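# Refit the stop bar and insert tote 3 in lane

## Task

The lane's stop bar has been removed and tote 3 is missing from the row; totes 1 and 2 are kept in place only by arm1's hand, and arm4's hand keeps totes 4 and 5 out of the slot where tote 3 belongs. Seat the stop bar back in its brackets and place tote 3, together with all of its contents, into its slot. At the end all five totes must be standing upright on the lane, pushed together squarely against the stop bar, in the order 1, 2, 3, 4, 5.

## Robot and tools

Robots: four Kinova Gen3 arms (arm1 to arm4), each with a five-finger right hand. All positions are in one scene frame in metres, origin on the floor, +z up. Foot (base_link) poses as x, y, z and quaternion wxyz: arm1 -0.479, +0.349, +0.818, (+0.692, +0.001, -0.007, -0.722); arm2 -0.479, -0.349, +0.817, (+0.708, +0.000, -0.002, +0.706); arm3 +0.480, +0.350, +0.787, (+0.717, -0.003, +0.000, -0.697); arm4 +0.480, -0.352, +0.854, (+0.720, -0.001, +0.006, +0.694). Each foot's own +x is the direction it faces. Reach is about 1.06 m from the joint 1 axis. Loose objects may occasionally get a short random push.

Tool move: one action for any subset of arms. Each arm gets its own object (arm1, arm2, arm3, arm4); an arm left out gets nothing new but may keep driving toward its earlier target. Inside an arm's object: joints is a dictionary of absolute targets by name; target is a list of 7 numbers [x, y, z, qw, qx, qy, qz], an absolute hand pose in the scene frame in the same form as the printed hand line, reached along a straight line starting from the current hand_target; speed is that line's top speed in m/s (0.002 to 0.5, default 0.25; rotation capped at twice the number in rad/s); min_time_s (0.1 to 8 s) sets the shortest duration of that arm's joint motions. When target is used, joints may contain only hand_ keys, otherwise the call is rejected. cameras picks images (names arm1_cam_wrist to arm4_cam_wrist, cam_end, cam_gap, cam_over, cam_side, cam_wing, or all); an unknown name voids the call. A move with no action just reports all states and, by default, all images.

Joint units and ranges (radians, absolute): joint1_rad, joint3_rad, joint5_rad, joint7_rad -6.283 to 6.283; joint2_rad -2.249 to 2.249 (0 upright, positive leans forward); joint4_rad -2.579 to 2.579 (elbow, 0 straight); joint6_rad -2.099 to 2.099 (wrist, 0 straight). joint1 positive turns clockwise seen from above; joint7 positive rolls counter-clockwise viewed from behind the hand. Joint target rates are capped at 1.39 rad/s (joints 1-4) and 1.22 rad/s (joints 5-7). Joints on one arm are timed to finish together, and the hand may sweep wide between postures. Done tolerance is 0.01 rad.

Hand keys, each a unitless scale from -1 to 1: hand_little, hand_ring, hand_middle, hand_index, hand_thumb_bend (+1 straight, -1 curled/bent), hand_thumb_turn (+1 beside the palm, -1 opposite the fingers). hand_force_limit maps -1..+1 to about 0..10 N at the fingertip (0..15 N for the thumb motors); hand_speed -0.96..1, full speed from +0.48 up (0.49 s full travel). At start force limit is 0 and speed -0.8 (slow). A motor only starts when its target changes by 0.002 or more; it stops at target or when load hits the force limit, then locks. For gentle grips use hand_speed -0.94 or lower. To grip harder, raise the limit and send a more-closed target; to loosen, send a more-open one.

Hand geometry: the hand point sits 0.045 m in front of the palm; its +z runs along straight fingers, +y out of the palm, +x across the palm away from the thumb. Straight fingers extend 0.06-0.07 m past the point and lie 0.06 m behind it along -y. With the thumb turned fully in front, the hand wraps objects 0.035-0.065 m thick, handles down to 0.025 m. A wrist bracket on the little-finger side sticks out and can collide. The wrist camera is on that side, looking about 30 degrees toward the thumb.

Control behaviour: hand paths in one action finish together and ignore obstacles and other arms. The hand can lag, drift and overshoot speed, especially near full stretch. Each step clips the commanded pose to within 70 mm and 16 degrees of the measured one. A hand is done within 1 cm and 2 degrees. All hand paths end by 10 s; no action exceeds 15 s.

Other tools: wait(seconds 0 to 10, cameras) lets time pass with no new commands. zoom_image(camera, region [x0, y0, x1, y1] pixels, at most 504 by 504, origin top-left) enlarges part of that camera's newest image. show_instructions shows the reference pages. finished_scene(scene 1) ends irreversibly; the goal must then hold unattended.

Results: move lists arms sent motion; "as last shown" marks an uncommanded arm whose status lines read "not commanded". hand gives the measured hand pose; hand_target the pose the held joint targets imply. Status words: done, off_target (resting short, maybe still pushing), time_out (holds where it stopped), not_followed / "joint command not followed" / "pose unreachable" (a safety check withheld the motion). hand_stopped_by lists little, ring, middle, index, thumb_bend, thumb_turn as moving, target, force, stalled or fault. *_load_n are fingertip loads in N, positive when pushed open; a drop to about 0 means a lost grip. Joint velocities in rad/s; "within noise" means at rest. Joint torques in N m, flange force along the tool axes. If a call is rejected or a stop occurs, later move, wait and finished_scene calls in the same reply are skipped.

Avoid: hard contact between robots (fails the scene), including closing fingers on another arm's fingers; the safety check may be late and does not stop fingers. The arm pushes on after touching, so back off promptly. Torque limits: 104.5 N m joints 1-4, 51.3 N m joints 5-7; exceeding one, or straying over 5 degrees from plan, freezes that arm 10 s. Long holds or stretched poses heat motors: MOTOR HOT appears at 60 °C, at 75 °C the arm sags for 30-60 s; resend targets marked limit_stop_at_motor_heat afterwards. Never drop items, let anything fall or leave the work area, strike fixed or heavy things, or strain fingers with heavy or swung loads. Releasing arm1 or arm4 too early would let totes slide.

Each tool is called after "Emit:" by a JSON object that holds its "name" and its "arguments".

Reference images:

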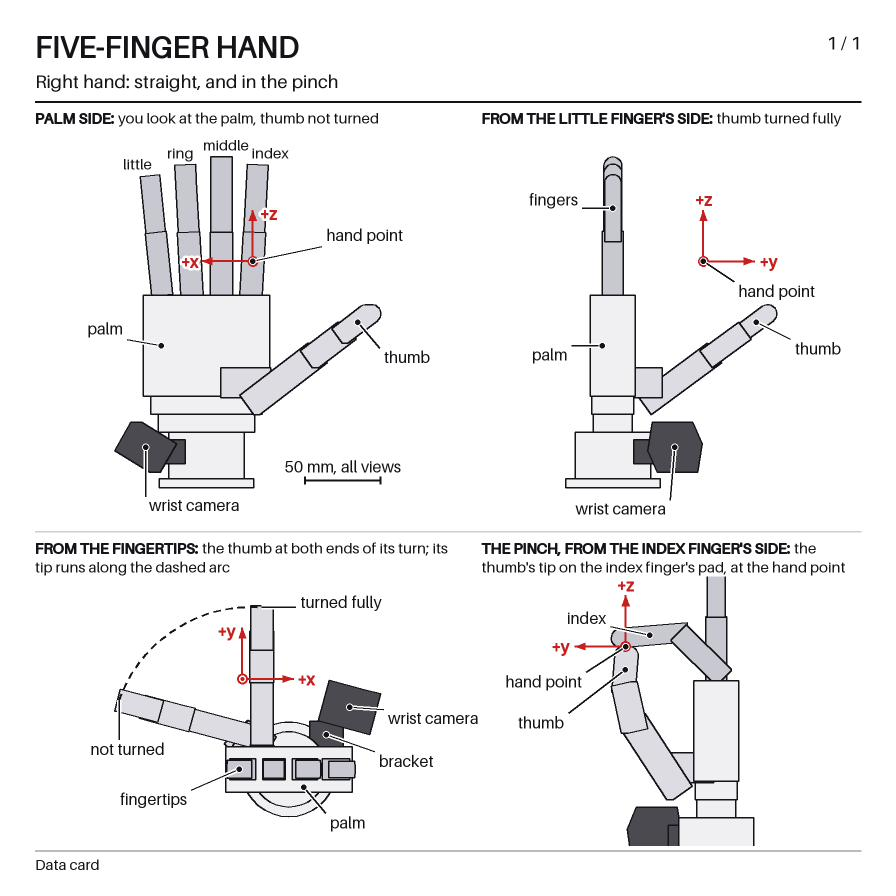

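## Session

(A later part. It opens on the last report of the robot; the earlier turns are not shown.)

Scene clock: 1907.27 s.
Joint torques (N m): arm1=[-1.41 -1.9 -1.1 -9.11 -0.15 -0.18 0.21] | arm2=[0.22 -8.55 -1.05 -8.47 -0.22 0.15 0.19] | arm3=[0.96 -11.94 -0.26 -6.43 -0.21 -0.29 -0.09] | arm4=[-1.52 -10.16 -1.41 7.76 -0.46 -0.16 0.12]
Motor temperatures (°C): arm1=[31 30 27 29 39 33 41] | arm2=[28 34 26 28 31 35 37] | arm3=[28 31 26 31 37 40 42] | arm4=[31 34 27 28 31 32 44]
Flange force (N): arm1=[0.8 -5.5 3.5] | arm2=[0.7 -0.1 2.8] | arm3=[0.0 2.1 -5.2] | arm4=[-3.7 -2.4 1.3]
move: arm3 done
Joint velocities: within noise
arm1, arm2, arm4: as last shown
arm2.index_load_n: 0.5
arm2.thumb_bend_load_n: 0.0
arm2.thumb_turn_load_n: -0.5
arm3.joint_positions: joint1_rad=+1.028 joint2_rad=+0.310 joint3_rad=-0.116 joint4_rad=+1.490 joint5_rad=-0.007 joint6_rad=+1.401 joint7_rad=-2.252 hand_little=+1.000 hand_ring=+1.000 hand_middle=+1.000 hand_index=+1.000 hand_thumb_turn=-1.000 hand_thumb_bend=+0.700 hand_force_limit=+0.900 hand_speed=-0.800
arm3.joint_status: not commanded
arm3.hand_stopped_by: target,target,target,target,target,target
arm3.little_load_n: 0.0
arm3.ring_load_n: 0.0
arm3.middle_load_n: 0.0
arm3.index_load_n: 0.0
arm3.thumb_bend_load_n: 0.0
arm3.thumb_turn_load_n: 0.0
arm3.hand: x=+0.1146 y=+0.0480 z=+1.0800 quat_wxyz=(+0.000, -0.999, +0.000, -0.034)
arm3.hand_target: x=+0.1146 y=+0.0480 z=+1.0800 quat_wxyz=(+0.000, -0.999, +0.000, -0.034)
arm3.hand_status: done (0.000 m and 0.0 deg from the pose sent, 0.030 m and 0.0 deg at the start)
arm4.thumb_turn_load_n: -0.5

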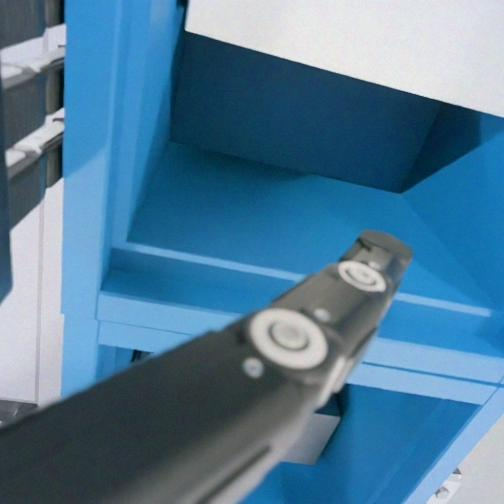

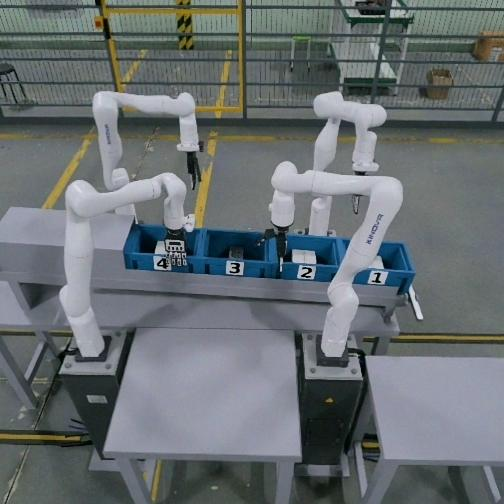

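Emit:
{"name": "move", "arguments": {"arm3": {"target": [0.1146, 0.055, 1.18, 0, 0.99942, 0, 0.03403], "speed": 0.12}}}

Emit:
{"name": "move", "arguments": {"arm3": {"target": [0.25, 0.055, 1.25, 0, 0.99942, 0, 0.03403], "speed": 0.2}, "arm1": {"target": [-0.3, 0.3, 1.25, 0, -0.70711, -0.70711, 0], "speed": 0.15}, "cameras": ["all"]}}

Scene clock: 1912.33 s.
Joint torques (N m): arm1=[-1.45 -1.9 -1.18 -8.97 -0.16 -0.24 0.28] | arm2=[0.22 -8.54 -1.05 -8.46 -0.21 0.14 0.14] | arm3=[0.93 -11.65 -0.24 -6.59 -0.11 -0.27 -0.05] | arm4=[-1.46 -10.07 -1.47 7.85 -0.44 -0.2 0.07]
Motor temperatures (°C): arm1=[31 30 27 29 39 33 41] | arm2=[28 34 26 28 31 35 37] | arm3=[28 31 26 31 37 40 42] | arm4=[31 34 27 28 31 32 44]
Flange force (N): arm1=[0.7 -5.3 2.9] | arm2=[0.7 -0.2 2.7] | arm3=[0.0 2.1 -5.5] | arm4=[-3.7 -2.7 1.6]
move: arm3 done
Joint velocities: within noise
arm1, arm2, arm4: as last shown
arm2.little_load_n: -0.5
arm2.index_load_n: 0.0
arm2.thumb_turn_load_n: 0.0
arm3.joint_positions: joint1_rad=+1.030 joint2_rad=+0.283 joint3_rad=-0.107 joint4_rad=+1.207 joint5_rad=-0.012 joint6_rad=+1.711 joint7_rad=-2.245 hand_little=+1.000 hand_ring=+1.000 hand_middle=+1.000 hand_index=+1.000 hand_thumb_turn=-1.000 hand_thumb_bend=+0.700 hand_force_limit=+0.900 hand_speed=-0.800
arm3.joint_status: not commanded
arm3.hand_stopped_by: target,target,target,target,target,target
arm3.little_load_n: 0.5
arm3.ring_load_n: 0.0
arm3.middle_load_n: 0.0
arm3.index_load_n: 0.0
arm3.thumb_bend_load_n: 0.0
arm3.thumb_turn_load_n: 0.0
arm3.hand: x=+0.1146 y=+0.0550 z=+1.1800 quat_wxyz=(+0.000, -0.999, +0.000, -0.034)
arm3.hand_target: x=+0.1146 y=+0.0550 z=+1.1800 quat_wxyz=(+0.000, -0.999, +0.000, -0.034)
arm3.hand_status: done (0.000 m and 0.0 deg from the pose sent, 0.100 m and 0.0 deg at the start)
arm4.thumb_turn_load_n: 0.0
pictures: none

Scene clock: 1913.87 s.
Joint torques (N m): arm1=[-1.42 1.85 -0.83 -8.82 -0.17 -0.2 0.31] | arm2=[0.17 -8.49 -1.07 -8.44 -0.22 0.15 0.17] | arm3=[0.94 -7.28 -0.11 -6.4 -0.2 -0.3 -0.11] | arm4=[-1.48 -10.14 -1.43 7.83 -0.45 -0.16 0.07]
Motor temperatures (°C): arm1=[31 30 27 29 39 33 41] | arm2=[28 34 26 28 31 35 37] | arm3=[28 31 26 31 37 40 42] | arm4=[31 34 27 28 31 32 44]
Flange force (N): arm1=[-0.4 -4.2 4.7] | arm2=[0.8 -0.3 2.8] | arm3=[0.9 1.2 -5.5] | arm4=[-3.7 -2.5 1.4]
move: arm1 done; arm3 done
Joint velocities: within noise
arm1.joint_positions: joint1_rad=-1.877 joint2_rad=-0.448 joint3_rad=+0.105 joint4_rad=+1.727 joint5_rad=+0.037 joint6_rad=+1.869 joint7_rad=-3.301 hand_little=+1.000 hand_ring=+1.000 hand_middle=+1.000 hand_index=+1.000 hand_thumb_turn=-1.000 hand_thumb_bend=+0.700 hand_force_limit=+0.900 hand_speed=-0.800
arm1.joint_status: not commanded
arm1.hand_stopped_by: target,target,target,target,target,target
arm1.little_load_n: 0.0
arm1.ring_load_n: 0.0
arm1.middle_load_n: 0.0
arm1.index_load_n: 0.0
arm1.thumb_bend_load_n: 0.0
arm1.thumb_turn_load_n: 0.0
arm1.hand: x=-0.3000 y=+0.3000 z=+1.2500 quat_wxyz=(+0.000, -0.707, -0.707, +0.000)
arm1.hand_target: x=-0.3000 y=+0.3000 z=+1.2500 quat_wxyz=(+0.000, -0.707, -0.707, +0.000)
arm1.hand_status: done (0.000 m and 0.0 deg from the pose sent, 0.150 m and 0.0 deg at the start)
arm2, arm4: as last shown
arm2.little_load_n: 0.0
arm3.joint_positions: joint1_rad=+0.886 joint2_rad=+0.057 joint3_rad=-0.195 joint4_rad=+1.258 joint5_rad=-0.045 joint6_rad=+1.874 joint7_rad=-2.491 hand_little=+1.000 hand_ring=+1.000 hand_middle=+1.000 hand_index=+1.000 hand_thumb_turn=-1.000 hand_thumb_bend=+0.700 hand_force_limit=+0.900 hand_speed=-0.800
arm3.joint_status: not commanded
arm3.hand_stopped_by: target,target,target,target,target,target
arm3.little_load_n: 0.0
arm3.ring_load_n: 0.0
arm3.middle_load_n: 0.0
arm3.index_load_n: 0.0
arm3.thumb_bend_load_n: 0.0
arm3.thumb_turn_load_n: 0.0
arm3.hand: x=+0.2500 y=+0.0550 z=+1.2500 quat_wxyz=(+0.000, -0.999, +0.000, -0.034)
arm3.hand_target: x=+0.2500 y=+0.0550 z=+1.2500 quat_wxyz=(+0.000, -0.999, +0.000, -0.034)
arm3.hand_status: done (0.000 m and 0.0 deg from the pose sent, 0.152 m and 0.0 deg at the start)
pictures: arm1_cam_wrist, arm2_cam_wrist, arm3_cam_wrist, arm4_cam_wrist, cam_end, cam_gap, cam_over, cam_side, cam_wing

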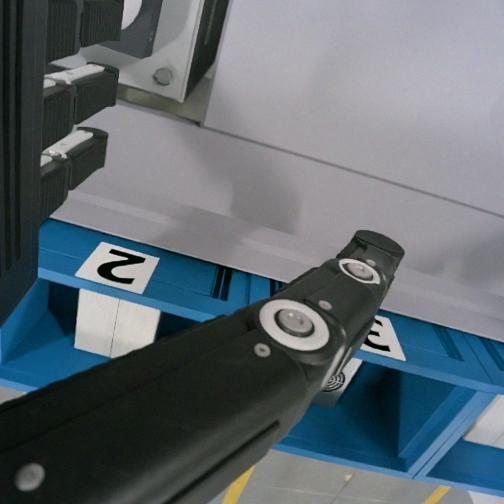

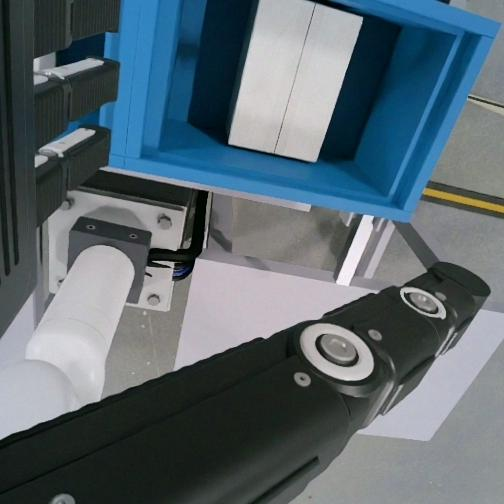

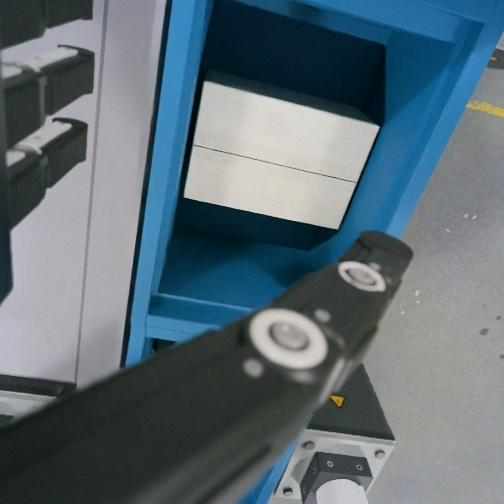

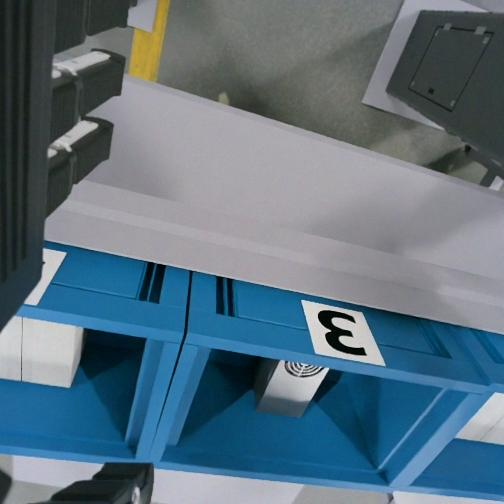

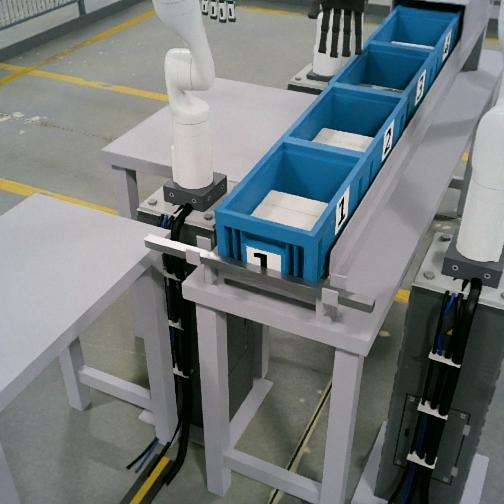

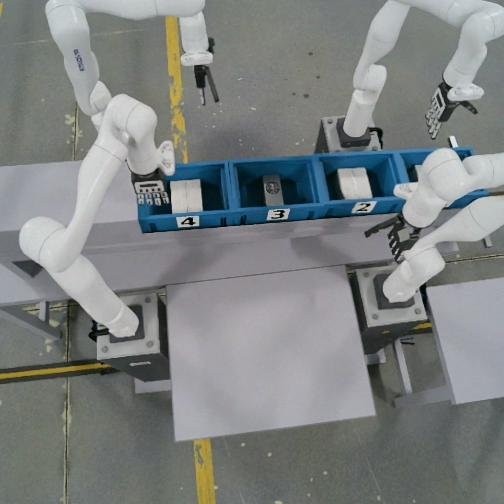

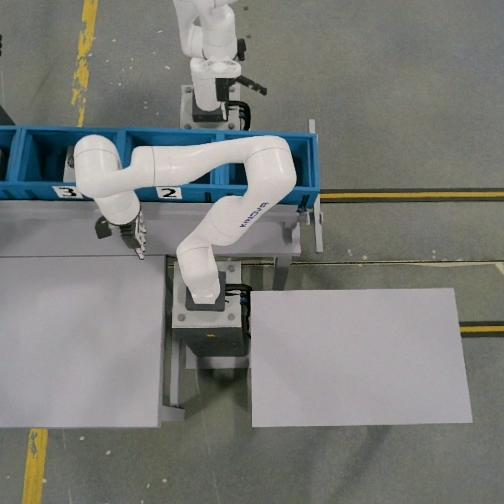

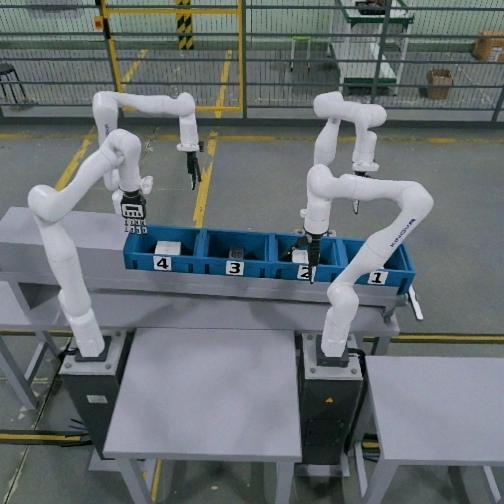

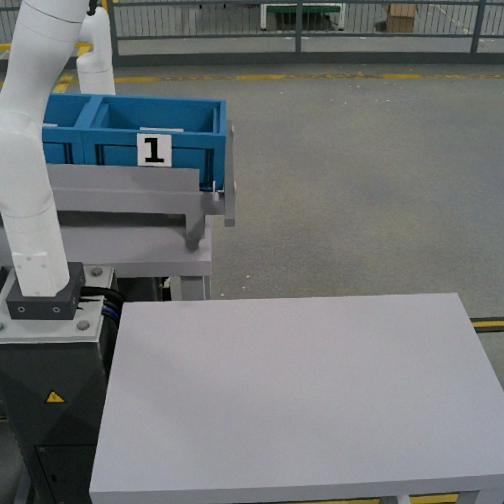

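Emit:
{"name": "zoom_image", "arguments": {"camera": "arm4_cam_wrist", "region": [120, 240, 260, 480]}}

Emit:
{"name": "zoom_image", "arguments": {"camera": "cam_gap", "region": [120, 140, 320, 250]}}

Emit:
{"name": "zoom_image", "arguments": {"camera": "arm3_cam_wrist", "region": [120, 0, 504, 200]}}

Emit:
{"name": "zoom_image", "arguments": {"camera": "cam_end", "region": [140, 0, 504, 340]}}

Emit:
{"name": "zoom_image", "arguments": {"camera": "cam_side", "region": [110, 210, 430, 320]}}

Scaled by 2.100.

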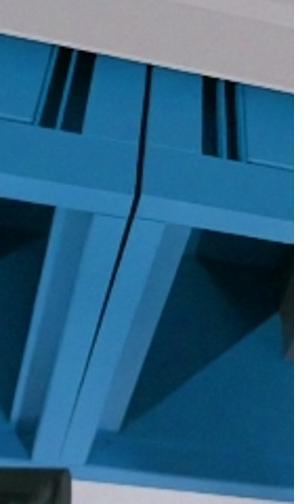

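Scaled by 2.520.

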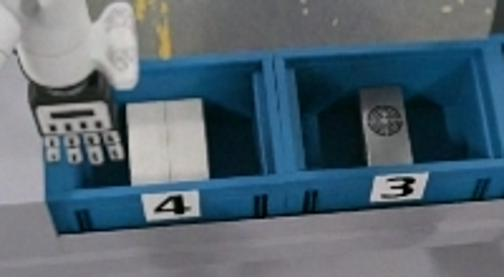

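Scaled by 1.312.

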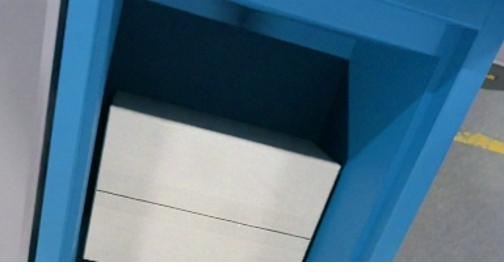

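Scaled by 1.385.

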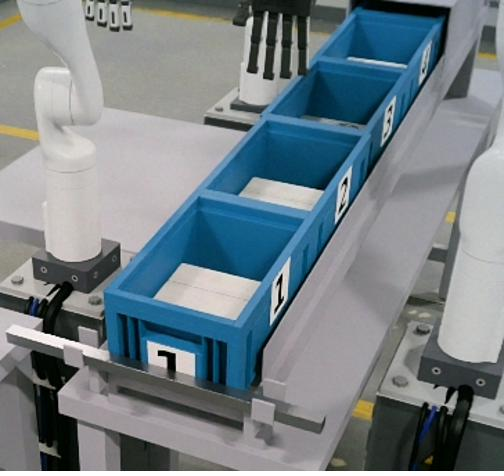

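Scaled by 1.575.

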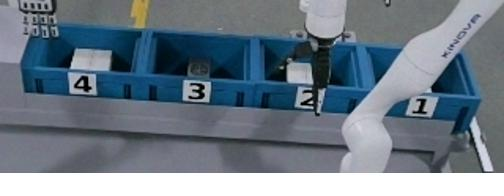

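Emit:
{"name": "move", "arguments": {"arm3": {"target": [0.36, 0.03, 1.25, 0, 0.99942, 0, 0.03403], "speed": 0.2}, "cameras": ["arm3_cam_wrist","cam_gap"]}}

Emit:
{"name": "zoom_image", "arguments": {"camera": "cam_gap", "region": [120, 140, 320, 250]}}

Scene clock: 1931.27 s.
Joint torques (N m): arm1=[-1.44 1.82 -0.78 -8.76 -0.18 -0.17 0.3] | arm2=[0.16 -8.51 -1.09 -8.46 -0.23 0.16 0.22] | arm3=[1.03 -5.36 -0.05 -6.43 -0.25 -0.37 -0.05] | arm4=[-1.42 -10.13 -1.49 7.82 -0.44 -0.15 0.08]
Motor temperatures (°C): arm1=[31 30 27 29 39 33 41] | arm2=[28 34 26 28 31 35 37] | arm3=[28 31 26 31 37 40 42] | arm4=[31 34 27 28 31 32 44]
Flange force (N): arm1=[-0.2 -4.1 4.6] | arm2=[0.8 -0.2 2.8] | arm3=[1.2 0.8 -5.5] | arm4=[-3.6 -2.1 1.4]
move: arm3 done
Joint velocities: within noise
arm1, arm2: as last shown
arm3.joint_positions: joint1_rad=+0.729 joint2_rad=-0.036 joint3_rad=-0.354 joint4_rad=+1.349 joint5_rad=-0.082 joint6_rad=+1.853 joint7_rad=-2.816 hand_little=+1.000 hand_ring=+1.000 hand_middle=+1.000 hand_index=+1.000 hand_thumb_turn=-1.000 hand_thumb_bend=+0.700 hand_force_limit=+0.900 hand_speed=-0.800
arm3.joint_status: not commanded
arm3.hand_stopped_by: target,target,target,target,target,target
arm3.little_load_n: 0.0
arm3.ring_load_n: 0.0
arm3.middle_load_n: 0.0
arm3.index_load_n: 0.0
arm3.thumb_bend_load_n: 0.0
arm3.thumb_turn_load_n: 0.0
arm3.hand: x=+0.3600 y=+0.0300 z=+1.2500 quat_wxyz=(+0.000, -0.999, +0.000, -0.034)
arm3.hand_target: x=+0.3600 y=+0.0300 z=+1.2500 quat_wxyz=(+0.000, -0.999, +0.000, -0.034)
arm3.hand_status: done (0.000 m and 0.0 deg from the pose sent, 0.113 m and 0.0 deg at the start)
arm4.joint_positions: joint1_rad=-0.613 joint2_rad=+0.316 joint3_rad=+1.930 joint4_rad=-1.531 joint5_rad=+0.303 joint6_rad=-1.508 joint7_rad=-0.222 hand_little=+1.000 hand_ring=+1.000 hand_middle=+1.000 hand_index=+1.000 hand_thumb_turn=+1.000 hand_thumb_bend=+1.000 hand_force_limit=+0.000 hand_speed=-0.800
arm4.joint_status: not commanded
arm4.hand_stopped_by: target,target,target,target,target,target
arm4.little_load_n: 0.0
arm4.ring_load_n: 0.0
arm4.middle_load_n: 0.0
arm4.index_load_n: 0.0
arm4.thumb_bend_load_n: 0.0
arm4.thumb_turn_load_n: 0.0
arm4.hand: x=+0.0600 y=-0.2800 z=+1.2000 quat_wxyz=(+0.000, -0.707, +0.707, +0.000)
arm4.hand_target: x=+0.0600 y=-0.2800 z=+1.2000 quat_wxyz=(+0.000, -0.707, +0.707, +0.000)
arm4.hand_status: not commanded

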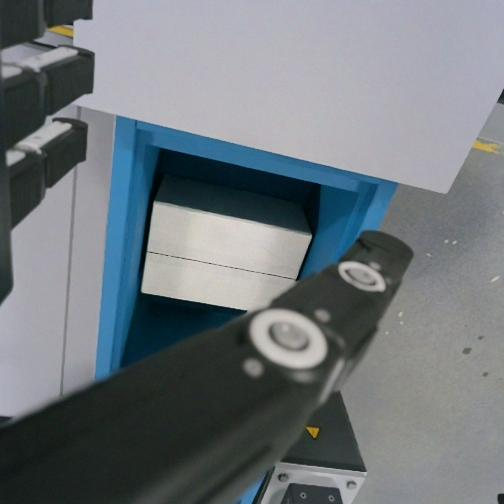

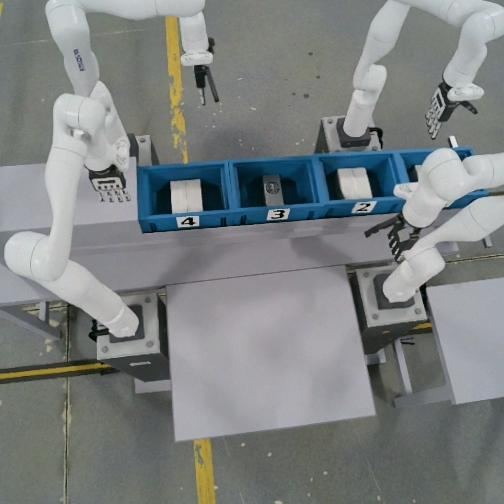

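Scaled by 2.520.

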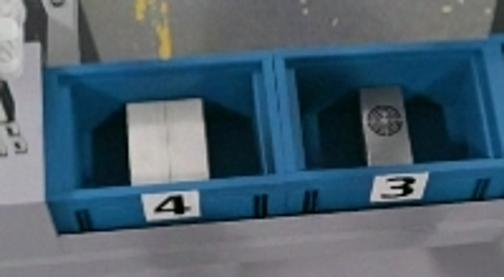

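Emit:
{"name": "zoom_image", "arguments": {"camera": "arm3_cam_wrist", "region": [90, 90, 440, 230]}}

Emit:
{"name": "zoom_image", "arguments": {"camera": "cam_gap", "region": [125, 150, 185, 240]}}

Emit:
{"name": "zoom_image", "arguments": {"camera": "cam_gap", "region": [205, 145, 265, 235]}}

Scaled by 1.440.

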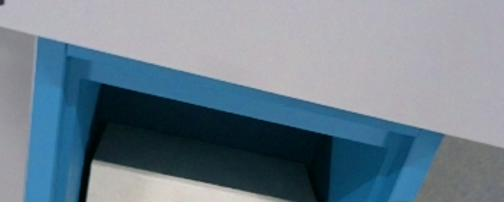

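Scaled by 5.600.

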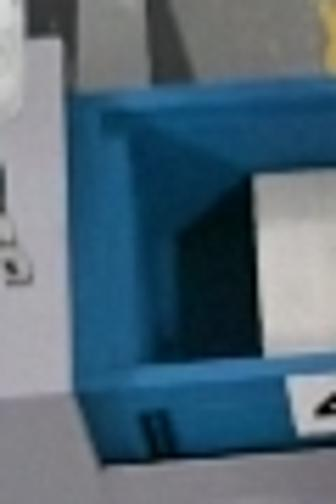

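Scaled by 5.600.

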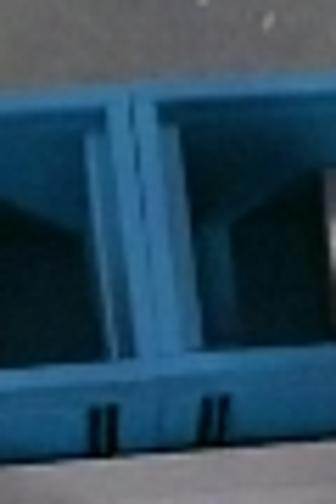

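Emit:
{"name": "move", "arguments": {"arm4": {"target": [0.062, 0.016, 1.16, 0.02403, -0.70669, 0.70669, -0.02403], "speed": 0.2}, "arm3": {"target": [0.3, 0.15, 1.28, 0, 0.99942, 0, 0.03403], "speed": 0.15}, "cameras": ["cam_gap","cam_end","arm4_cam_wrist"]}}

Scene clock: 1949.53 s.
Joint torques (N m): arm1=[-1.47 1.92 -0.78 -8.78 -0.12 -0.18 0.23] | arm2=[0.21 -8.52 -1.08 -8.45 -0.23 0.1 0.17] | arm3=[0.98 -3.06 -0.05 -6.15 -0.19 -0.32 -0.1] | arm4=[-1.52 -18.21 -2.95 6.66 -0.38 -0.28 0.07]
Motor temperatures (°C): arm1=[31 30 27 29 39 33 41] | arm2=[28 34 26 28 31 35 37] | arm3=[28 31 26 31 37 40 42] | arm4=[31 34 27 28 31 31 44]
Flange force (N): arm1=[-0.4 -4.4 4.7] | arm2=[0.7 -0.2 2.6] | arm3=[1.1 -0.2 -5.1] | arm4=[-1.7 -2.2 2.0]
move: arm3 done; arm4 done
Joint velocities: within noise
arm1, arm2: as last shown
arm1.thumb_bend_load_n: -0.5
arm2.thumb_bend_load_n: -0.5
arm3.joint_positions: joint1_rad=+0.897 joint2_rad=-0.161 joint3_rad=-0.069 joint4_rad=+1.357 joint5_rad=-0.064 joint6_rad=+1.998 joint7_rad=-2.367 hand_little=+1.000 hand_ring=+1.000 hand_middle=+1.000 hand_index=+1.000 hand_thumb_turn=-1.000 hand_thumb_bend=+0.700 hand_force_limit=+0.900 hand_speed=-0.800
arm3.joint_status: not commanded
arm3.hand_stopped_by: target,target,target,target,target,target
arm3.little_load_n: 0.0
arm3.ring_load_n: 0.0
arm3.middle_load_n: 0.0
arm3.index_load_n: 0.0
arm3.thumb_bend_load_n: 0.0
arm3.thumb_turn_load_n: 0.0
arm3.hand: x=+0.3000 y=+0.1500 z=+1.2800 quat_wxyz=(+0.000, -0.999, +0.000, -0.034)
arm3.hand_target: x=+0.3000 y=+0.1500 z=+1.2800 quat_wxyz=(+0.000, -0.999, +0.000, -0.034)
arm3.hand_status: done (0.000 m and 0.0 deg from the pose sent, 0.137 m and 0.0 deg at the start)
arm4.joint_positions: joint1_rad=-0.400 joint2_rad=+0.669 joint3_rad=+2.105 joint4_rad=-1.150 joint5_rad=+0.594 joint6_rad=-1.672 joint7_rad=+0.305 hand_little=+1.000 hand_ring=+1.000 hand_middle=+1.000 hand_index=+1.000 hand_thumb_turn=+1.000 hand_thumb_bend=+1.000 hand_force_limit=+0.000 hand_speed=-0.800
arm4.joint_status: not commanded
arm4.hand_stopped_by: target,target,target,target,target,target
arm4.little_load_n: 0.0
arm4.ring_load_n: 0.0
arm4.middle_load_n: 0.0
arm4.index_load_n: 0.0
arm4.thumb_bend_load_n: 0.0
arm4.thumb_turn_load_n: 0.0
arm4.hand: x=+0.0620 y=+0.0160 z=+1.1600 quat_wxyz=(+0.024, -0.707, +0.707, -0.024)
arm4.hand_target: x=+0.0620 y=+0.0160 z=+1.1600 quat_wxyz=(+0.024, -0.707, +0.707, -0.024)
arm4.hand_status: done (0.000 m and 0.0 deg from the pose sent, 0.299 m and 3.9 deg at the start)
pictures: arm4_cam_wrist, cam_end, cam_gap

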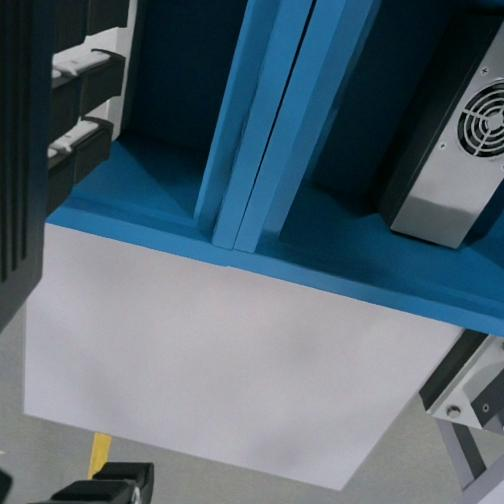

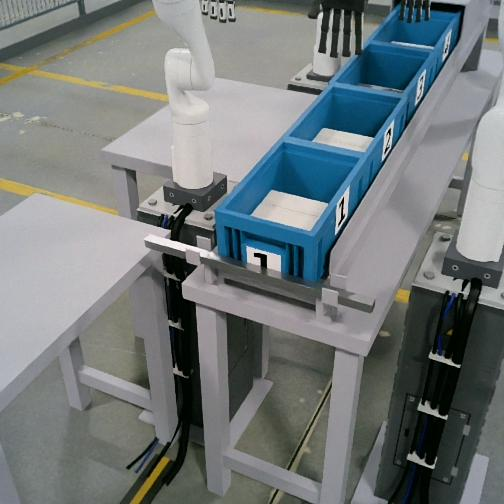

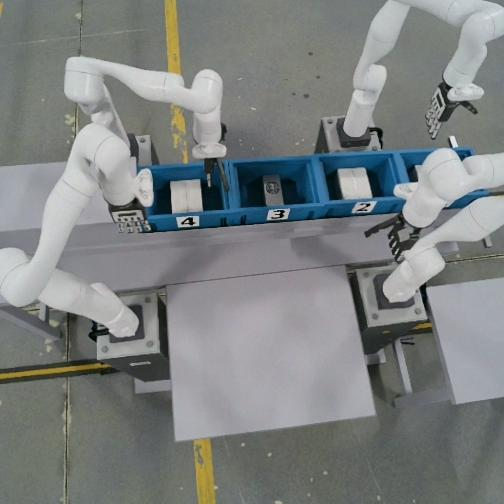

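Emit:
{"name": "zoom_image", "arguments": {"camera": "arm4_cam_wrist", "region": [200, 0, 400, 260]}}

Scaled by 1.938.

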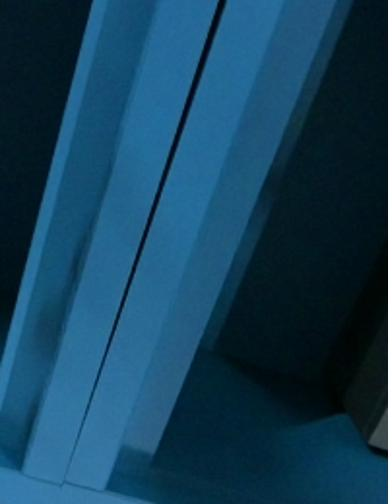

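Emit:
{"name": "move", "arguments": {"arm4": {"target": [0.052, 0.016, 1.10, 0.02403, -0.70669, 0.70669, -0.02403], "speed": 0.1}}}

Emit:
{"name": "move", "arguments": {"arm4": {"target": [0.048, 0.016, 1.05, 0.02403, -0.70669, 0.70669, -0.02403], "speed": 0.06}, "cameras": ["cam_gap","cam_side","arm4_cam_wrist"]}}

Emit:
{"name": "zoom_image", "arguments": {"camera": "cam_gap", "region": [160, 120, 270, 240]}}

Scene clock: 1957.90 s.
Joint torques (N m): arm1=[-1.51 1.85 -0.79 -8.76 -0.11 -0.2 0.23] | arm2=[0.17 -8.48 -1.05 -8.45 -0.23 0.16 0.18] | arm3=[1.07 -3.04 -0.02 -6.03 -0.19 -0.3 -0.11] | arm4=[-1.51 -18.67 -3.35 6.56 -0.4 -0.26 0.05]
Motor temperatures (°C): arm1=[31 30 27 29 39 33 41] | arm2=[28 34 26 28 31 35 37] | arm3=[28 31 26 31 37 40 42] | arm4=[31 34 27 28 31 31 44]
Flange force (N): arm1=[-0.4 -4.2 4.5] | arm2=[0.8 -0.3 2.8] | arm3=[1.1 0.0 -5.5] | arm4=[-1.6 -2.3 2.0]
move: arm4 done
Joint velocities: within noise
arm1, arm2, arm3: as last shown
arm1.thumb_bend_load_n: 0.0
arm2.thumb_bend_load_n: 0.0
arm4.joint_positions: joint1_rad=-0.401 joint2_rad=+0.724 joint3_rad=+2.127 joint4_rad=-1.272 joint5_rad=+0.629 joint6_rad=-1.528 joint7_rad=+0.249 hand_little=+1.000 hand_ring=+1.000 hand_middle=+1.000 hand_index=+1.000 hand_thumb_turn=+1.000 hand_thumb_bend=+1.000 hand_force_limit=+0.000 hand_speed=-0.800
arm4.joint_status: not commanded
arm4.hand_stopped_by: target,target,target,target,target,target
arm4.little_load_n: 0.0
arm4.ring_load_n: 0.0
arm4.middle_load_n: 0.0
arm4.index_load_n: 0.0
arm4.thumb_bend_load_n: 0.0
arm4.thumb_turn_load_n: 0.0
arm4.hand: x=+0.0520 y=+0.0160 z=+1.1000 quat_wxyz=(+0.024, -0.707, +0.707, -0.024)
arm4.hand_target: x=+0.0520 y=+0.0160 z=+1.1000 quat_wxyz=(+0.024, -0.707, +0.707, -0.024)
arm4.hand_status: done (0.000 m and 0.0 deg from the pose sent, 0.061 m and 0.0 deg at the start)
pictures: none

Scene clock: 1959.23 s.
Joint torques (N m): arm1=[-1.53 1.91 -0.85 -8.63 -0.17 -0.14 0.28] | arm2=[0.16 -8.53 -1.06 -8.47 -0.21 0.14 0.18] | arm3=[1.03 -2.96 -0.03 -6.02 -0.12 -0.31 -0.12] | arm4=[-1.59 -19.06 -3.73 6.23 -0.43 -0.27 0.05]
Motor temperatures (°C): arm1=[31 30 27 29 39 33 41] | arm2=[28 34 26 28 31 35 37] | arm3=[28 31 26 31 37 40 42] | arm4=[31 34 27 28 31 31 44]
Flange force (N): arm1=[-0.5 -4.1 4.3] | arm2=[0.8 -0.3 2.8] | arm3=[1.2 -0.2 -5.5] | arm4=[-1.8 -2.2 1.9]
move: arm4 done
Joint velocities: within noise
arm1, arm2, arm3: as last shown
arm3.little_load_n: -0.5
arm4.joint_positions: joint1_rad=-0.404 joint2_rad=+0.774 joint3_rad=+2.152 joint4_rad=-1.362 joint5_rad=+0.668 joint6_rad=-1.414 joint7_rad=+0.204 hand_little=+1.000 hand_ring=+1.000 hand_middle=+1.000 hand_index=+1.000 hand_thumb_turn=+1.000 hand_thumb_bend=+1.000 hand_force_limit=+0.000 hand_speed=-0.800
arm4.joint_status: not commanded
arm4.hand_stopped_by: target,target,target,target,target,target
arm4.little_load_n: 0.0
arm4.ring_load_n: 0.0
arm4.middle_load_n: 0.0
arm4.index_load_n: 0.0
arm4.thumb_bend_load_n: 0.0
arm4.thumb_turn_load_n: 0.0
arm4.hand: x=+0.0480 y=+0.0160 z=+1.0500 quat_wxyz=(+0.024, -0.707, +0.707, -0.024)
arm4.hand_target: x=+0.0480 y=+0.0160 z=+1.0500 quat_wxyz=(+0.024, -0.707, +0.707, -0.024)
arm4.hand_status: done (0.000 m and 0.0 deg from the pose sent, 0.050 m and 0.0 deg at the start)
pictures: arm4_cam_wrist, cam_gap, cam_side

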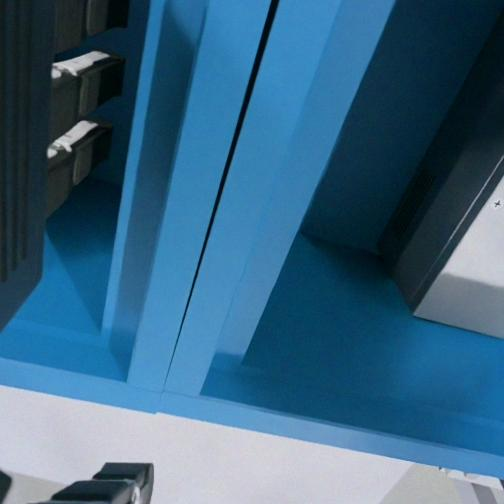

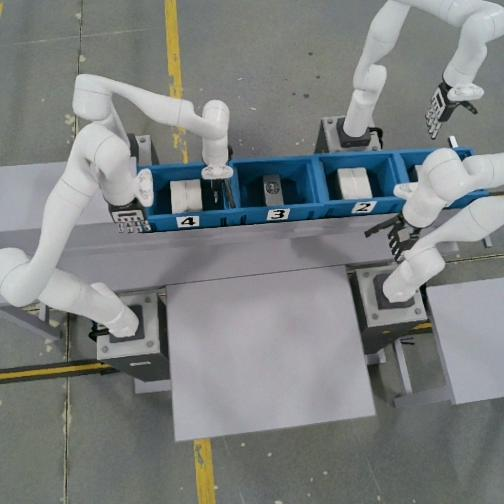

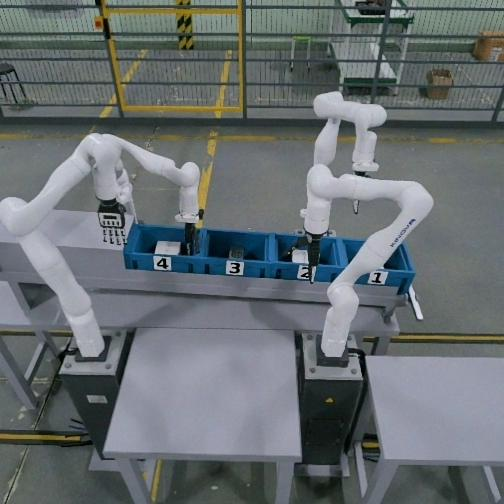

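Scaled by 4.200.

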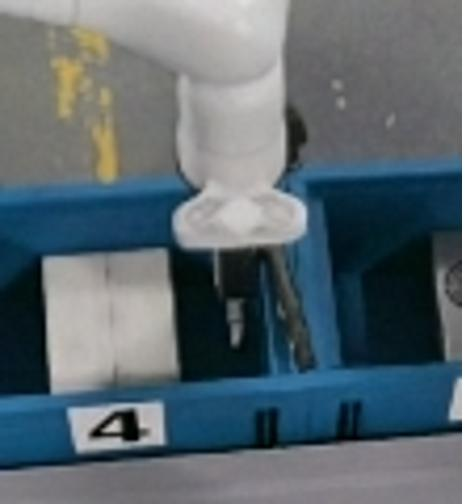

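Emit:
{"name": "move", "arguments": {"arm4": {"target": [0.041, 0.016, 1.05, 0.02403, -0.70669, 0.70669, -0.02403], "speed": 0.02}}}

Emit:
{"name": "move", "arguments": {"arm4": {"target": [0.0385, 0.016, 1.05, 0.02403, -0.70669, 0.70669, -0.02403], "speed": 0.01}}}

Emit:
{"name": "move", "arguments": {"arm4": {"target": [0.037, 0.016, 1.05, 0.02403, -0.70669, 0.70669, -0.02403], "speed": 0.01}, "cameras": ["arm4_cam_wrist"]}}

Scene clock: 1962.87 s.
Joint torques (N m): arm1=[-1.41 1.95 -0.82 -8.69 -0.19 -0.19 0.25] | arm2=[0.19 -8.53 -1.06 -8.47 -0.25 0.13 0.18] | arm3=[0.91 -3.02 -0.09 -6.12 -0.16 -0.32 -0.04] | arm4=[-1.51 -19.26 -3.71 6.23 -0.43 -0.3 0.04]
Motor temperatures (°C): arm1=[31 30 27 29 39 33 41] | arm2=[28 34 26 28 31 35 37] | arm3=[28 31 26 31 37 40 42] | arm4=[31 34 27 28 31 31 44]
Flange force (N): arm1=[-0.6 -4.3 4.3] | arm2=[0.7 -0.2 2.7] | arm3=[1.2 -0.2 -5.2] | arm4=[-1.7 -2.1 1.9]
move: arm4 done
Joint velocities: within noise
arm1, arm3: as last shown
arm2.joint_positions: joint1_rad=+0.215 joint2_rad=+0.086 joint3_rad=-0.606 joint4_rad=+1.239 joint5_rad=+0.047 joint6_rad=+1.833 joint7_rad=-1.944 hand_little=+1.000 hand_ring=+1.000 hand_middle=+1.000 hand_index=+1.000 hand_thumb_turn=-1.000 hand_thumb_bend=+1.000 hand_force_limit=+0.000 hand_speed=-0.800
arm2.joint_status: not commanded
arm2.hand_stopped_by: target,target,target,target,target,target
arm2.little_load_n: 0.0
arm2.ring_load_n: 0.0
arm2.middle_load_n: 0.0
arm2.index_load_n: 0.0
arm2.thumb_bend_load_n: 0.0
arm2.thumb_turn_load_n: 0.0
arm2.hand: x=-0.6200 y=+0.0000 z=+1.2800 quat_wxyz=(+0.000, +0.707, -0.707, +0.000)
arm2.hand_target: x=-0.6200 y=+0.0000 z=+1.2800 quat_wxyz=(+0.000, +0.707, -0.707, +0.000)
arm2.hand_status: not commanded
arm3.little_load_n: 0.0
arm3.ring_load_n: -0.5
arm4.joint_positions: joint1_rad=-0.422 joint2_rad=+0.784 joint3_rad=+2.157 joint4_rad=-1.340 joint5_rad=+0.671 joint6_rad=-1.423 joint7_rad=+0.201 hand_little=+1.000 hand_ring=+1.000 hand_middle=+1.000 hand_index=+1.000 hand_thumb_turn=+1.000 hand_thumb_bend=+1.000 hand_force_limit=+0.000 hand_speed=-0.800
arm4.joint_status: not commanded
arm4.hand_stopped_by: target,target,target,target,target,target
arm4.little_load_n: 0.0
arm4.ring_load_n: 0.0
arm4.middle_load_n: 0.0
arm4.index_load_n: 0.0
arm4.thumb_bend_load_n: 0.0
arm4.thumb_turn_load_n: 0.0
arm4.hand: x=+0.0410 y=+0.0160 z=+1.0500 quat_wxyz=(+0.024, -0.707, +0.707, -0.024)
arm4.hand_target: x=+0.0410 y=+0.0160 z=+1.0500 quat_wxyz=(+0.024, -0.707, +0.707, -0.024)
arm4.hand_status: done (0.000 m and 0.0 deg from the pose sent, 0.007 m and 0.0 deg at the start)
pictures: none

Scene clock: 1963.83 s.
Joint torques (N m): arm1=[-1.48 1.85 -0.82 -8.74 -0.14 -0.17 0.3] | arm2=[0.25 -8.49 -1.04 -8.44 -0.2 0.13 0.19] | arm3=[1.05 -2.98 -0.07 -6.08 -0.17 -0.34 -0.02] | arm4=[-1.55 -19.31 -3.75 6.19 -0.37 -0.34 0.07]
Motor temperatures (°C): arm1=[31 30 27 29 39 33 41] | arm2=[28 34 26 28 31 35 37] | arm3=[28 31 26 31 36 40 42] | arm4=[31 34 27 28 31 31 44]
Flange force (N): arm1=[-0.3 -4.2 4.5] | arm2=[0.7 0.0 2.6] | arm3=[1.4 -0.1 -5.4] | arm4=[-1.6 -2.1 1.9]
move: arm4 done
Joint velocities: within noise
arm1, arm2, arm3: as last shown
arm3.ring_load_n: 0.0
arm4.joint_positions: joint1_rad=-0.429 joint2_rad=+0.787 joint3_rad=+2.159 joint4_rad=-1.332 joint5_rad=+0.672 joint6_rad=-1.426 joint7_rad=+0.200 hand_little=+1.000 hand_ring=+1.000 hand_middle=+1.000 hand_index=+1.000 hand_thumb_turn=+1.000 hand_thumb_bend=+1.000 hand_force_limit=+0.000 hand_speed=-0.800
arm4.joint_status: not commanded
arm4.hand_stopped_by: target,target,target,target,target,target
arm4.little_load_n: 0.0
arm4.ring_load_n: 0.0
arm4.middle_load_n: 0.0
arm4.index_load_n: 0.0
arm4.thumb_bend_load_n: 0.0
arm4.thumb_turn_load_n: 0.0
arm4.hand: x=+0.0385 y=+0.0160 z=+1.0500 quat_wxyz=(+0.024, -0.707, +0.707, -0.024)
arm4.hand_target: x=+0.0385 y=+0.0160 z=+1.0500 quat_wxyz=(+0.024, -0.707, +0.707, -0.024)
arm4.hand_status: done (0.000 m and 0.0 deg from the pose sent, 0.003 m and 0.0 deg at the start)
pictures: none

Scene clock: 1964.80 s.
Joint torques (N m): arm1=[-1.43 1.92 -0.77 -8.75 -0.15 -0.17 0.21] | arm2=[0.19 -8.5 -1.04 -8.43 -0.23 0.16 0.18] | arm3=[1 -3.05 -0.12 -6.11 -0.16 -0.28 -0.11] | arm4=[-1.55 -19.35 -3.66 6.22 -0.41 -0.32 0.08]
Motor temperatures (°C): arm1=[31 30 27 29 39 33 41] | arm2=[28 34 26 28 31 35 37] | arm3=[28 31 26 31 36 40 42] | arm4=[31 34 27 28 31 31 44]
Flange force (N): arm1=[-0.4 -4.3 4.6] | arm2=[0.7 -0.2 2.7] | arm3=[1.0 -0.3 -5.1] | arm4=[-1.5 -2.3 1.9]
move: arm4 done
Joint velocities: within noise
arm1, arm2, arm3: as last shown
arm3.middle_load_n: -0.5
arm4.joint_positions: joint1_rad=-0.433 joint2_rad=+0.790 joint3_rad=+2.160 joint4_rad=-1.328 joint5_rad=+0.673 joint6_rad=-1.428 joint7_rad=+0.199 hand_little=+1.000 hand_ring=+1.000 hand_middle=+1.000 hand_index=+1.000 hand_thumb_turn=+1.000 hand_thumb_bend=+1.000 hand_force_limit=+0.000 hand_speed=-0.800
arm4.joint_status: not commanded
arm4.hand_stopped_by: target,target,target,target,target,target
arm4.little_load_n: 0.0
arm4.ring_load_n: 0.0
arm4.middle_load_n: 0.0
arm4.index_load_n: 0.0
arm4.thumb_bend_load_n: 0.0
arm4.thumb_turn_load_n: 0.0
arm4.hand: x=+0.0370 y=+0.0160 z=+1.0500 quat_wxyz=(+0.024, -0.707, +0.707, -0.024)
arm4.hand_target: x=+0.0370 y=+0.0160 z=+1.0500 quat_wxyz=(+0.024, -0.707, +0.707, -0.024)
arm4.hand_status: done (0.000 m and 0.0 deg from the pose sent, 0.002 m and 0.0 deg at the start)

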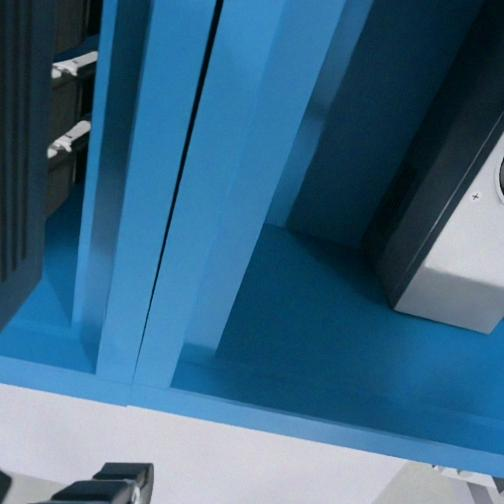

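Emit:
{"name": "move", "arguments": {"arm4": {"target": [0.0355, 0.016, 1.05, 0.02403, -0.70669, 0.70669, -0.02403], "speed": 0.01}}}

Emit:
{"name": "move", "arguments": {"arm4": {"target": [0.0345, 0.016, 1.05, 0.02403, -0.70669, 0.70669, -0.02403], "speed": 0.01}, "cameras": ["arm4_cam_wrist"]}}

Scene clock: 1967.97 s.
Joint torques (N m): arm1=[-1.49 1.97 -0.94 -8.81 -0.15 -0.24 0.23] | arm2=[0.21 -8.56 -1.07 -8.51 -0.21 0.13 0.16] | arm3=[1.03 -3.07 -0.08 -6.11 -0.14 -0.31 -0.09] | arm4=[-1.55 -19.38 -3.68 6.23 -0.35 -0.29 0.02]
Motor temperatures (°C): arm1=[31 30 27 29 39 33 41] | arm2=[28 34 26 28 31 35 37] | arm3=[28 31 26 31 36 40 42] | arm4=[31 34 27 28 31 31 44]
Flange force (N): arm1=[-1.0 -4.4 4.7] | arm2=[0.7 -0.2 2.9] | arm3=[1.1 -0.2 -5.3] | arm4=[-1.6 -2.3 1.7]
move: arm4 done
Joint velocities: within noise
arm1.joint_positions: joint1_rad=-1.877 joint2_rad=-0.448 joint3_rad=+0.105 joint4_rad=+1.727 joint5_rad=+0.037 joint6_rad=+1.869 joint7_rad=-3.301 hand_little=+1.000 hand_ring=+1.000 hand_middle=+1.000 hand_index=+1.000 hand_thumb_turn=-1.000 hand_thumb_bend=+0.700 hand_force_limit=+0.900 hand_speed=-0.800
arm1.joint_status: not commanded
arm1.hand_stopped_by: target,target,target,target,target,target
arm1.little_load_n: 0.0
arm1.ring_load_n: 0.0
arm1.middle_load_n: 0.0
arm1.index_load_n: 0.0
arm1.thumb_bend_load_n: 0.0
arm1.thumb_turn_load_n: 0.0
arm1.hand: x=-0.3000 y=+0.3000 z=+1.2500 quat_wxyz=(+0.000, -0.707, -0.707, +0.000)
arm1.hand_target: x=-0.3000 y=+0.3000 z=+1.2500 quat_wxyz=(+0.000, -0.707, -0.707, +0.000)
arm1.hand_status: not commanded
arm2, arm3: as last shown
arm3.middle_load_n: 0.0
arm4.joint_positions: joint1_rad=-0.437 joint2_rad=+0.792 joint3_rad=+2.161 joint4_rad=-1.323 joint5_rad=+0.673 joint6_rad=-1.430 joint7_rad=+0.198 hand_little=+1.000 hand_ring=+1.000 hand_middle=+1.000 hand_index=+1.000 hand_thumb_turn=+1.000 hand_thumb_bend=+1.000 hand_force_limit=+0.000 hand_speed=-0.800
arm4.joint_status: not commanded
arm4.hand_stopped_by: target,target,target,target,target,target
arm4.little_load_n: 0.0
arm4.ring_load_n: 0.0
arm4.middle_load_n: 0.0
arm4.index_load_n: 0.0
arm4.thumb_bend_load_n: 0.0
arm4.thumb_turn_load_n: 0.0
arm4.hand: x=+0.0355 y=+0.0160 z=+1.0500 quat_wxyz=(+0.024, -0.707, +0.707, -0.024)
arm4.hand_target: x=+0.0355 y=+0.0160 z=+1.0500 quat_wxyz=(+0.024, -0.707, +0.707, -0.024)
arm4.hand_status: done (0.000 m and 0.0 deg from the pose sent, 0.002 m and 0.0 deg at the start)
pictures: none

Scene clock: 1968.93 s.
Joint torques (N m): arm1=[-1.52 1.88 -0.88 -8.76 -0.15 -0.22 0.32] | arm2=[0.17 -8.54 -1.09 -8.48 -0.18 0.14 0.21] | arm3=[1.08 -2.91 -0.08 -6.14 -0.2 -0.34 -0.06] | arm4=[-1.58 -19.54 -3.66 6.24 -0.45 -0.3 0.07]
Motor temperatures (°C): arm1=[31 30 27 29 39 33 41] | arm2=[28 34 26 28 31 35 37] | arm3=[28 31 26 31 36 40 42] | arm4=[31 34 27 28 31 31 44]
Flange force (N): arm1=[-0.4 -4.3 4.5] | arm2=[0.8 -0.2 2.8] | arm3=[1.4 -0.4 -5.1] | arm4=[-1.6 -2.2 2.0]
move: arm4 done
Joint velocities: within noise
arm1, arm2, arm3: as last shown
arm4.joint_positions: joint1_rad=-0.440 joint2_rad=+0.793 joint3_rad=+2.162 joint4_rad=-1.320 joint5_rad=+0.674 joint6_rad=-1.431 joint7_rad=+0.198 hand_little=+1.000 hand_ring=+1.000 hand_middle=+1.000 hand_index=+1.000 hand_thumb_turn=+1.000 hand_thumb_bend=+1.000 hand_force_limit=+0.000 hand_speed=-0.800
arm4.joint_status: not commanded
arm4.hand_stopped_by: target,target,target,target,target,target
arm4.little_load_n: 0.0
arm4.ring_load_n: 0.0
arm4.middle_load_n: 0.0
arm4.index_load_n: 0.0
arm4.thumb_bend_load_n: 0.0
arm4.thumb_turn_load_n: 0.0
arm4.hand: x=+0.0345 y=+0.0160 z=+1.0500 quat_wxyz=(+0.024, -0.707, +0.707, -0.024)
arm4.hand_target: x=+0.0345 y=+0.0160 z=+1.0500 quat_wxyz=(+0.024, -0.707, +0.707, -0.024)
arm4.hand_status: done (0.000 m and 0.0 deg from the pose sent, 0.001 m and 0.0 deg at the start)

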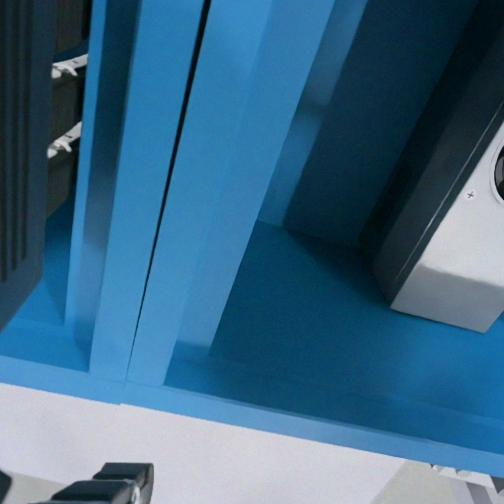

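Emit:
{"name": "move", "arguments": {"arm4": {"target": [0.033, 0.016, 1.05, 0.02403, -0.70669, 0.70669, -0.02403], "speed": 0.01}}}

Emit:
{"name": "move", "arguments": {"arm4": {"target": [0.0315, 0.016, 1.05, 0.02403, -0.70669, 0.70669, -0.02403], "speed": 0.01}, "cameras": ["arm4_cam_wrist"]}}

Scene clock: 1972.57 s.
Joint torques (N m): arm1=[-1.51 1.92 -0.81 -8.68 -0.15 -0.24 0.26] | arm2=[0.17 -8.48 -0.99 -8.49 -0.22 0.15 0.16] | arm3=[0.98 -3.05 -0.04 -6.06 -0.11 -0.33 -0.08] | arm4=[-2.44 -19.5 -4.49 6.79 -0.76 0.46 0.03]
Motor temperatures (°C): arm1=[31 30 27 30 39 33 41] | arm2=[28 34 26 28 31 35 37] | arm3=[28 31 26 31 36 40 42] | arm4=[31 34 27 28 31 31 44]
Flange force (N): arm1=[-0.5 -4.4 4.2] | arm2=[0.9 -0.3 2.9] | arm3=[1.1 -0.1 -5.5] | arm4=[-1.9 -4.7 2.1]
move: arm4 done
Joint velocities: within noise
arm1, arm2: as last shown
arm3.joint_positions: joint1_rad=+0.897 joint2_rad=-0.161 joint3_rad=-0.069 joint4_rad=+1.357 joint5_rad=-0.064 joint6_rad=+1.998 joint7_rad=-2.367 hand_little=+1.000 hand_ring=+1.000 hand_middle=+1.000 hand_index=+1.000 hand_thumb_turn=-1.000 hand_thumb_bend=+0.700 hand_force_limit=+0.900 hand_speed=-0.800
arm3.joint_status: not commanded
arm3.hand_stopped_by: target,target,target,target,target,target
arm3.little_load_n: 0.0
arm3.ring_load_n: 0.0
arm3.middle_load_n: 0.0
arm3.index_load_n: 0.0
arm3.thumb_bend_load_n: 0.0
arm3.thumb_turn_load_n: 0.0
arm3.hand: x=+0.3000 y=+0.1500 z=+1.2800 quat_wxyz=(+0.000, -0.999, +0.000, -0.034)
arm3.hand_target: x=+0.3000 y=+0.1500 z=+1.2800 quat_wxyz=(+0.000, -0.999, +0.000, -0.034)
arm3.hand_status: not commanded
arm4.joint_positions: joint1_rad=-0.443 joint2_rad=+0.795 joint3_rad=+2.163 joint4_rad=-1.315 joint5_rad=+0.675 joint6_rad=-1.433 joint7_rad=+0.198 hand_little=+1.000 hand_ring=+1.000 hand_middle=+1.000 hand_index=+1.000 hand_thumb_turn=+1.000 hand_thumb_bend=+1.000 hand_force_limit=+0.000 hand_speed=-0.800
arm4.joint_status: not commanded
arm4.hand_stopped_by: target,target,target,target,target,target
arm4.little_load_n: 0.0
arm4.ring_load_n: 0.0
arm4.middle_load_n: 0.0
arm4.index_load_n: 0.0
arm4.thumb_bend_load_n: 0.0
arm4.thumb_turn_load_n: 0.5
arm4.hand: x=+0.0330 y=+0.0160 z=+1.0500 quat_wxyz=(+0.024, -0.707, +0.707, -0.024)
arm4.hand_target: x=+0.0330 y=+0.0160 z=+1.0500 quat_wxyz=(+0.024, -0.707, +0.707, -0.024)
arm4.hand_status: done (0.000 m and 0.0 deg from the pose sent, 0.002 m and 0.0 deg at the start)
pictures: none

Scene clock: 1973.53 s.
Joint torques (N m): arm1=[-1.52 2 -0.79 -8.84 -0.16 -0.19 0.28] | arm2=[0.19 -8.49 -1.07 -8.45 -0.21 0.15 0.17] | arm3=[1.02 -2.88 -0.01 -6.18 -0.18 -0.28 -0.14] | arm4=[-4.22 -19.52 -5.88 7.76 -1.04 2 0.24]
Motor temperatures (°C): arm1=[31 30 27 30 39 33 41] | arm2=[28 34 26 28 31 35 37] | arm3=[28 31 26 31 36 40 42] | arm4=[31 34 27 28 31 31 44]
Flange force (N): arm1=[-0.3 -4.7 4.9] | arm2=[0.8 -0.3 2.8] | arm3=[1.4 -0.5 -4.7] | arm4=[-1.9 -9.3 2.0]
move: arm4 done
Joint velocities: within noise
arm1, arm2, arm3: as last shown
arm1.thumb_turn_load_n: 0.5
arm4.joint_positions: joint1_rad=-0.447 joint2_rad=+0.797 joint3_rad=+2.164 joint4_rad=-1.310 joint5_rad=+0.675 joint6_rad=-1.435 joint7_rad=+0.197 hand_little=+1.000 hand_ring=+1.000 hand_middle=+1.000 hand_index=+1.000 hand_thumb_turn=+1.000 hand_thumb_bend=+1.000 hand_force_limit=+0.000 hand_speed=-0.800
arm4.joint_status: not commanded
arm4.hand_stopped_by: target,target,target,target,target,target
arm4.little_load_n: 0.0
arm4.ring_load_n: 0.0
arm4.middle_load_n: 0.0
arm4.index_load_n: 0.0
arm4.thumb_bend_load_n: 0.0
arm4.thumb_turn_load_n: 0.0
arm4.hand: x=+0.0315 y=+0.0160 z=+1.0500 quat_wxyz=(+0.024, -0.707, +0.707, -0.024)
arm4.hand_target: x=+0.0315 y=+0.0160 z=+1.0500 quat_wxyz=(+0.024, -0.707, +0.707, -0.024)
arm4.hand_status: done (0.000 m and 0.0 deg from the pose sent, 0.002 m and 0.0 deg at the start)

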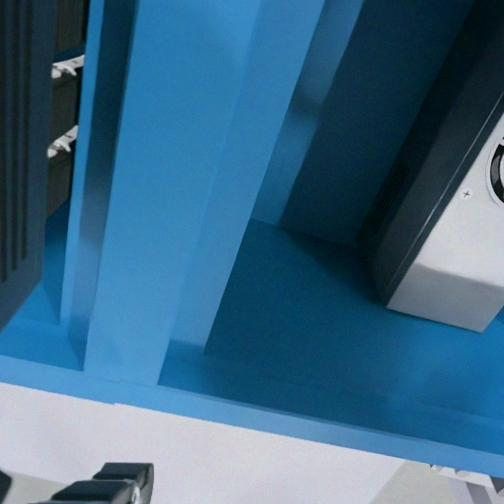

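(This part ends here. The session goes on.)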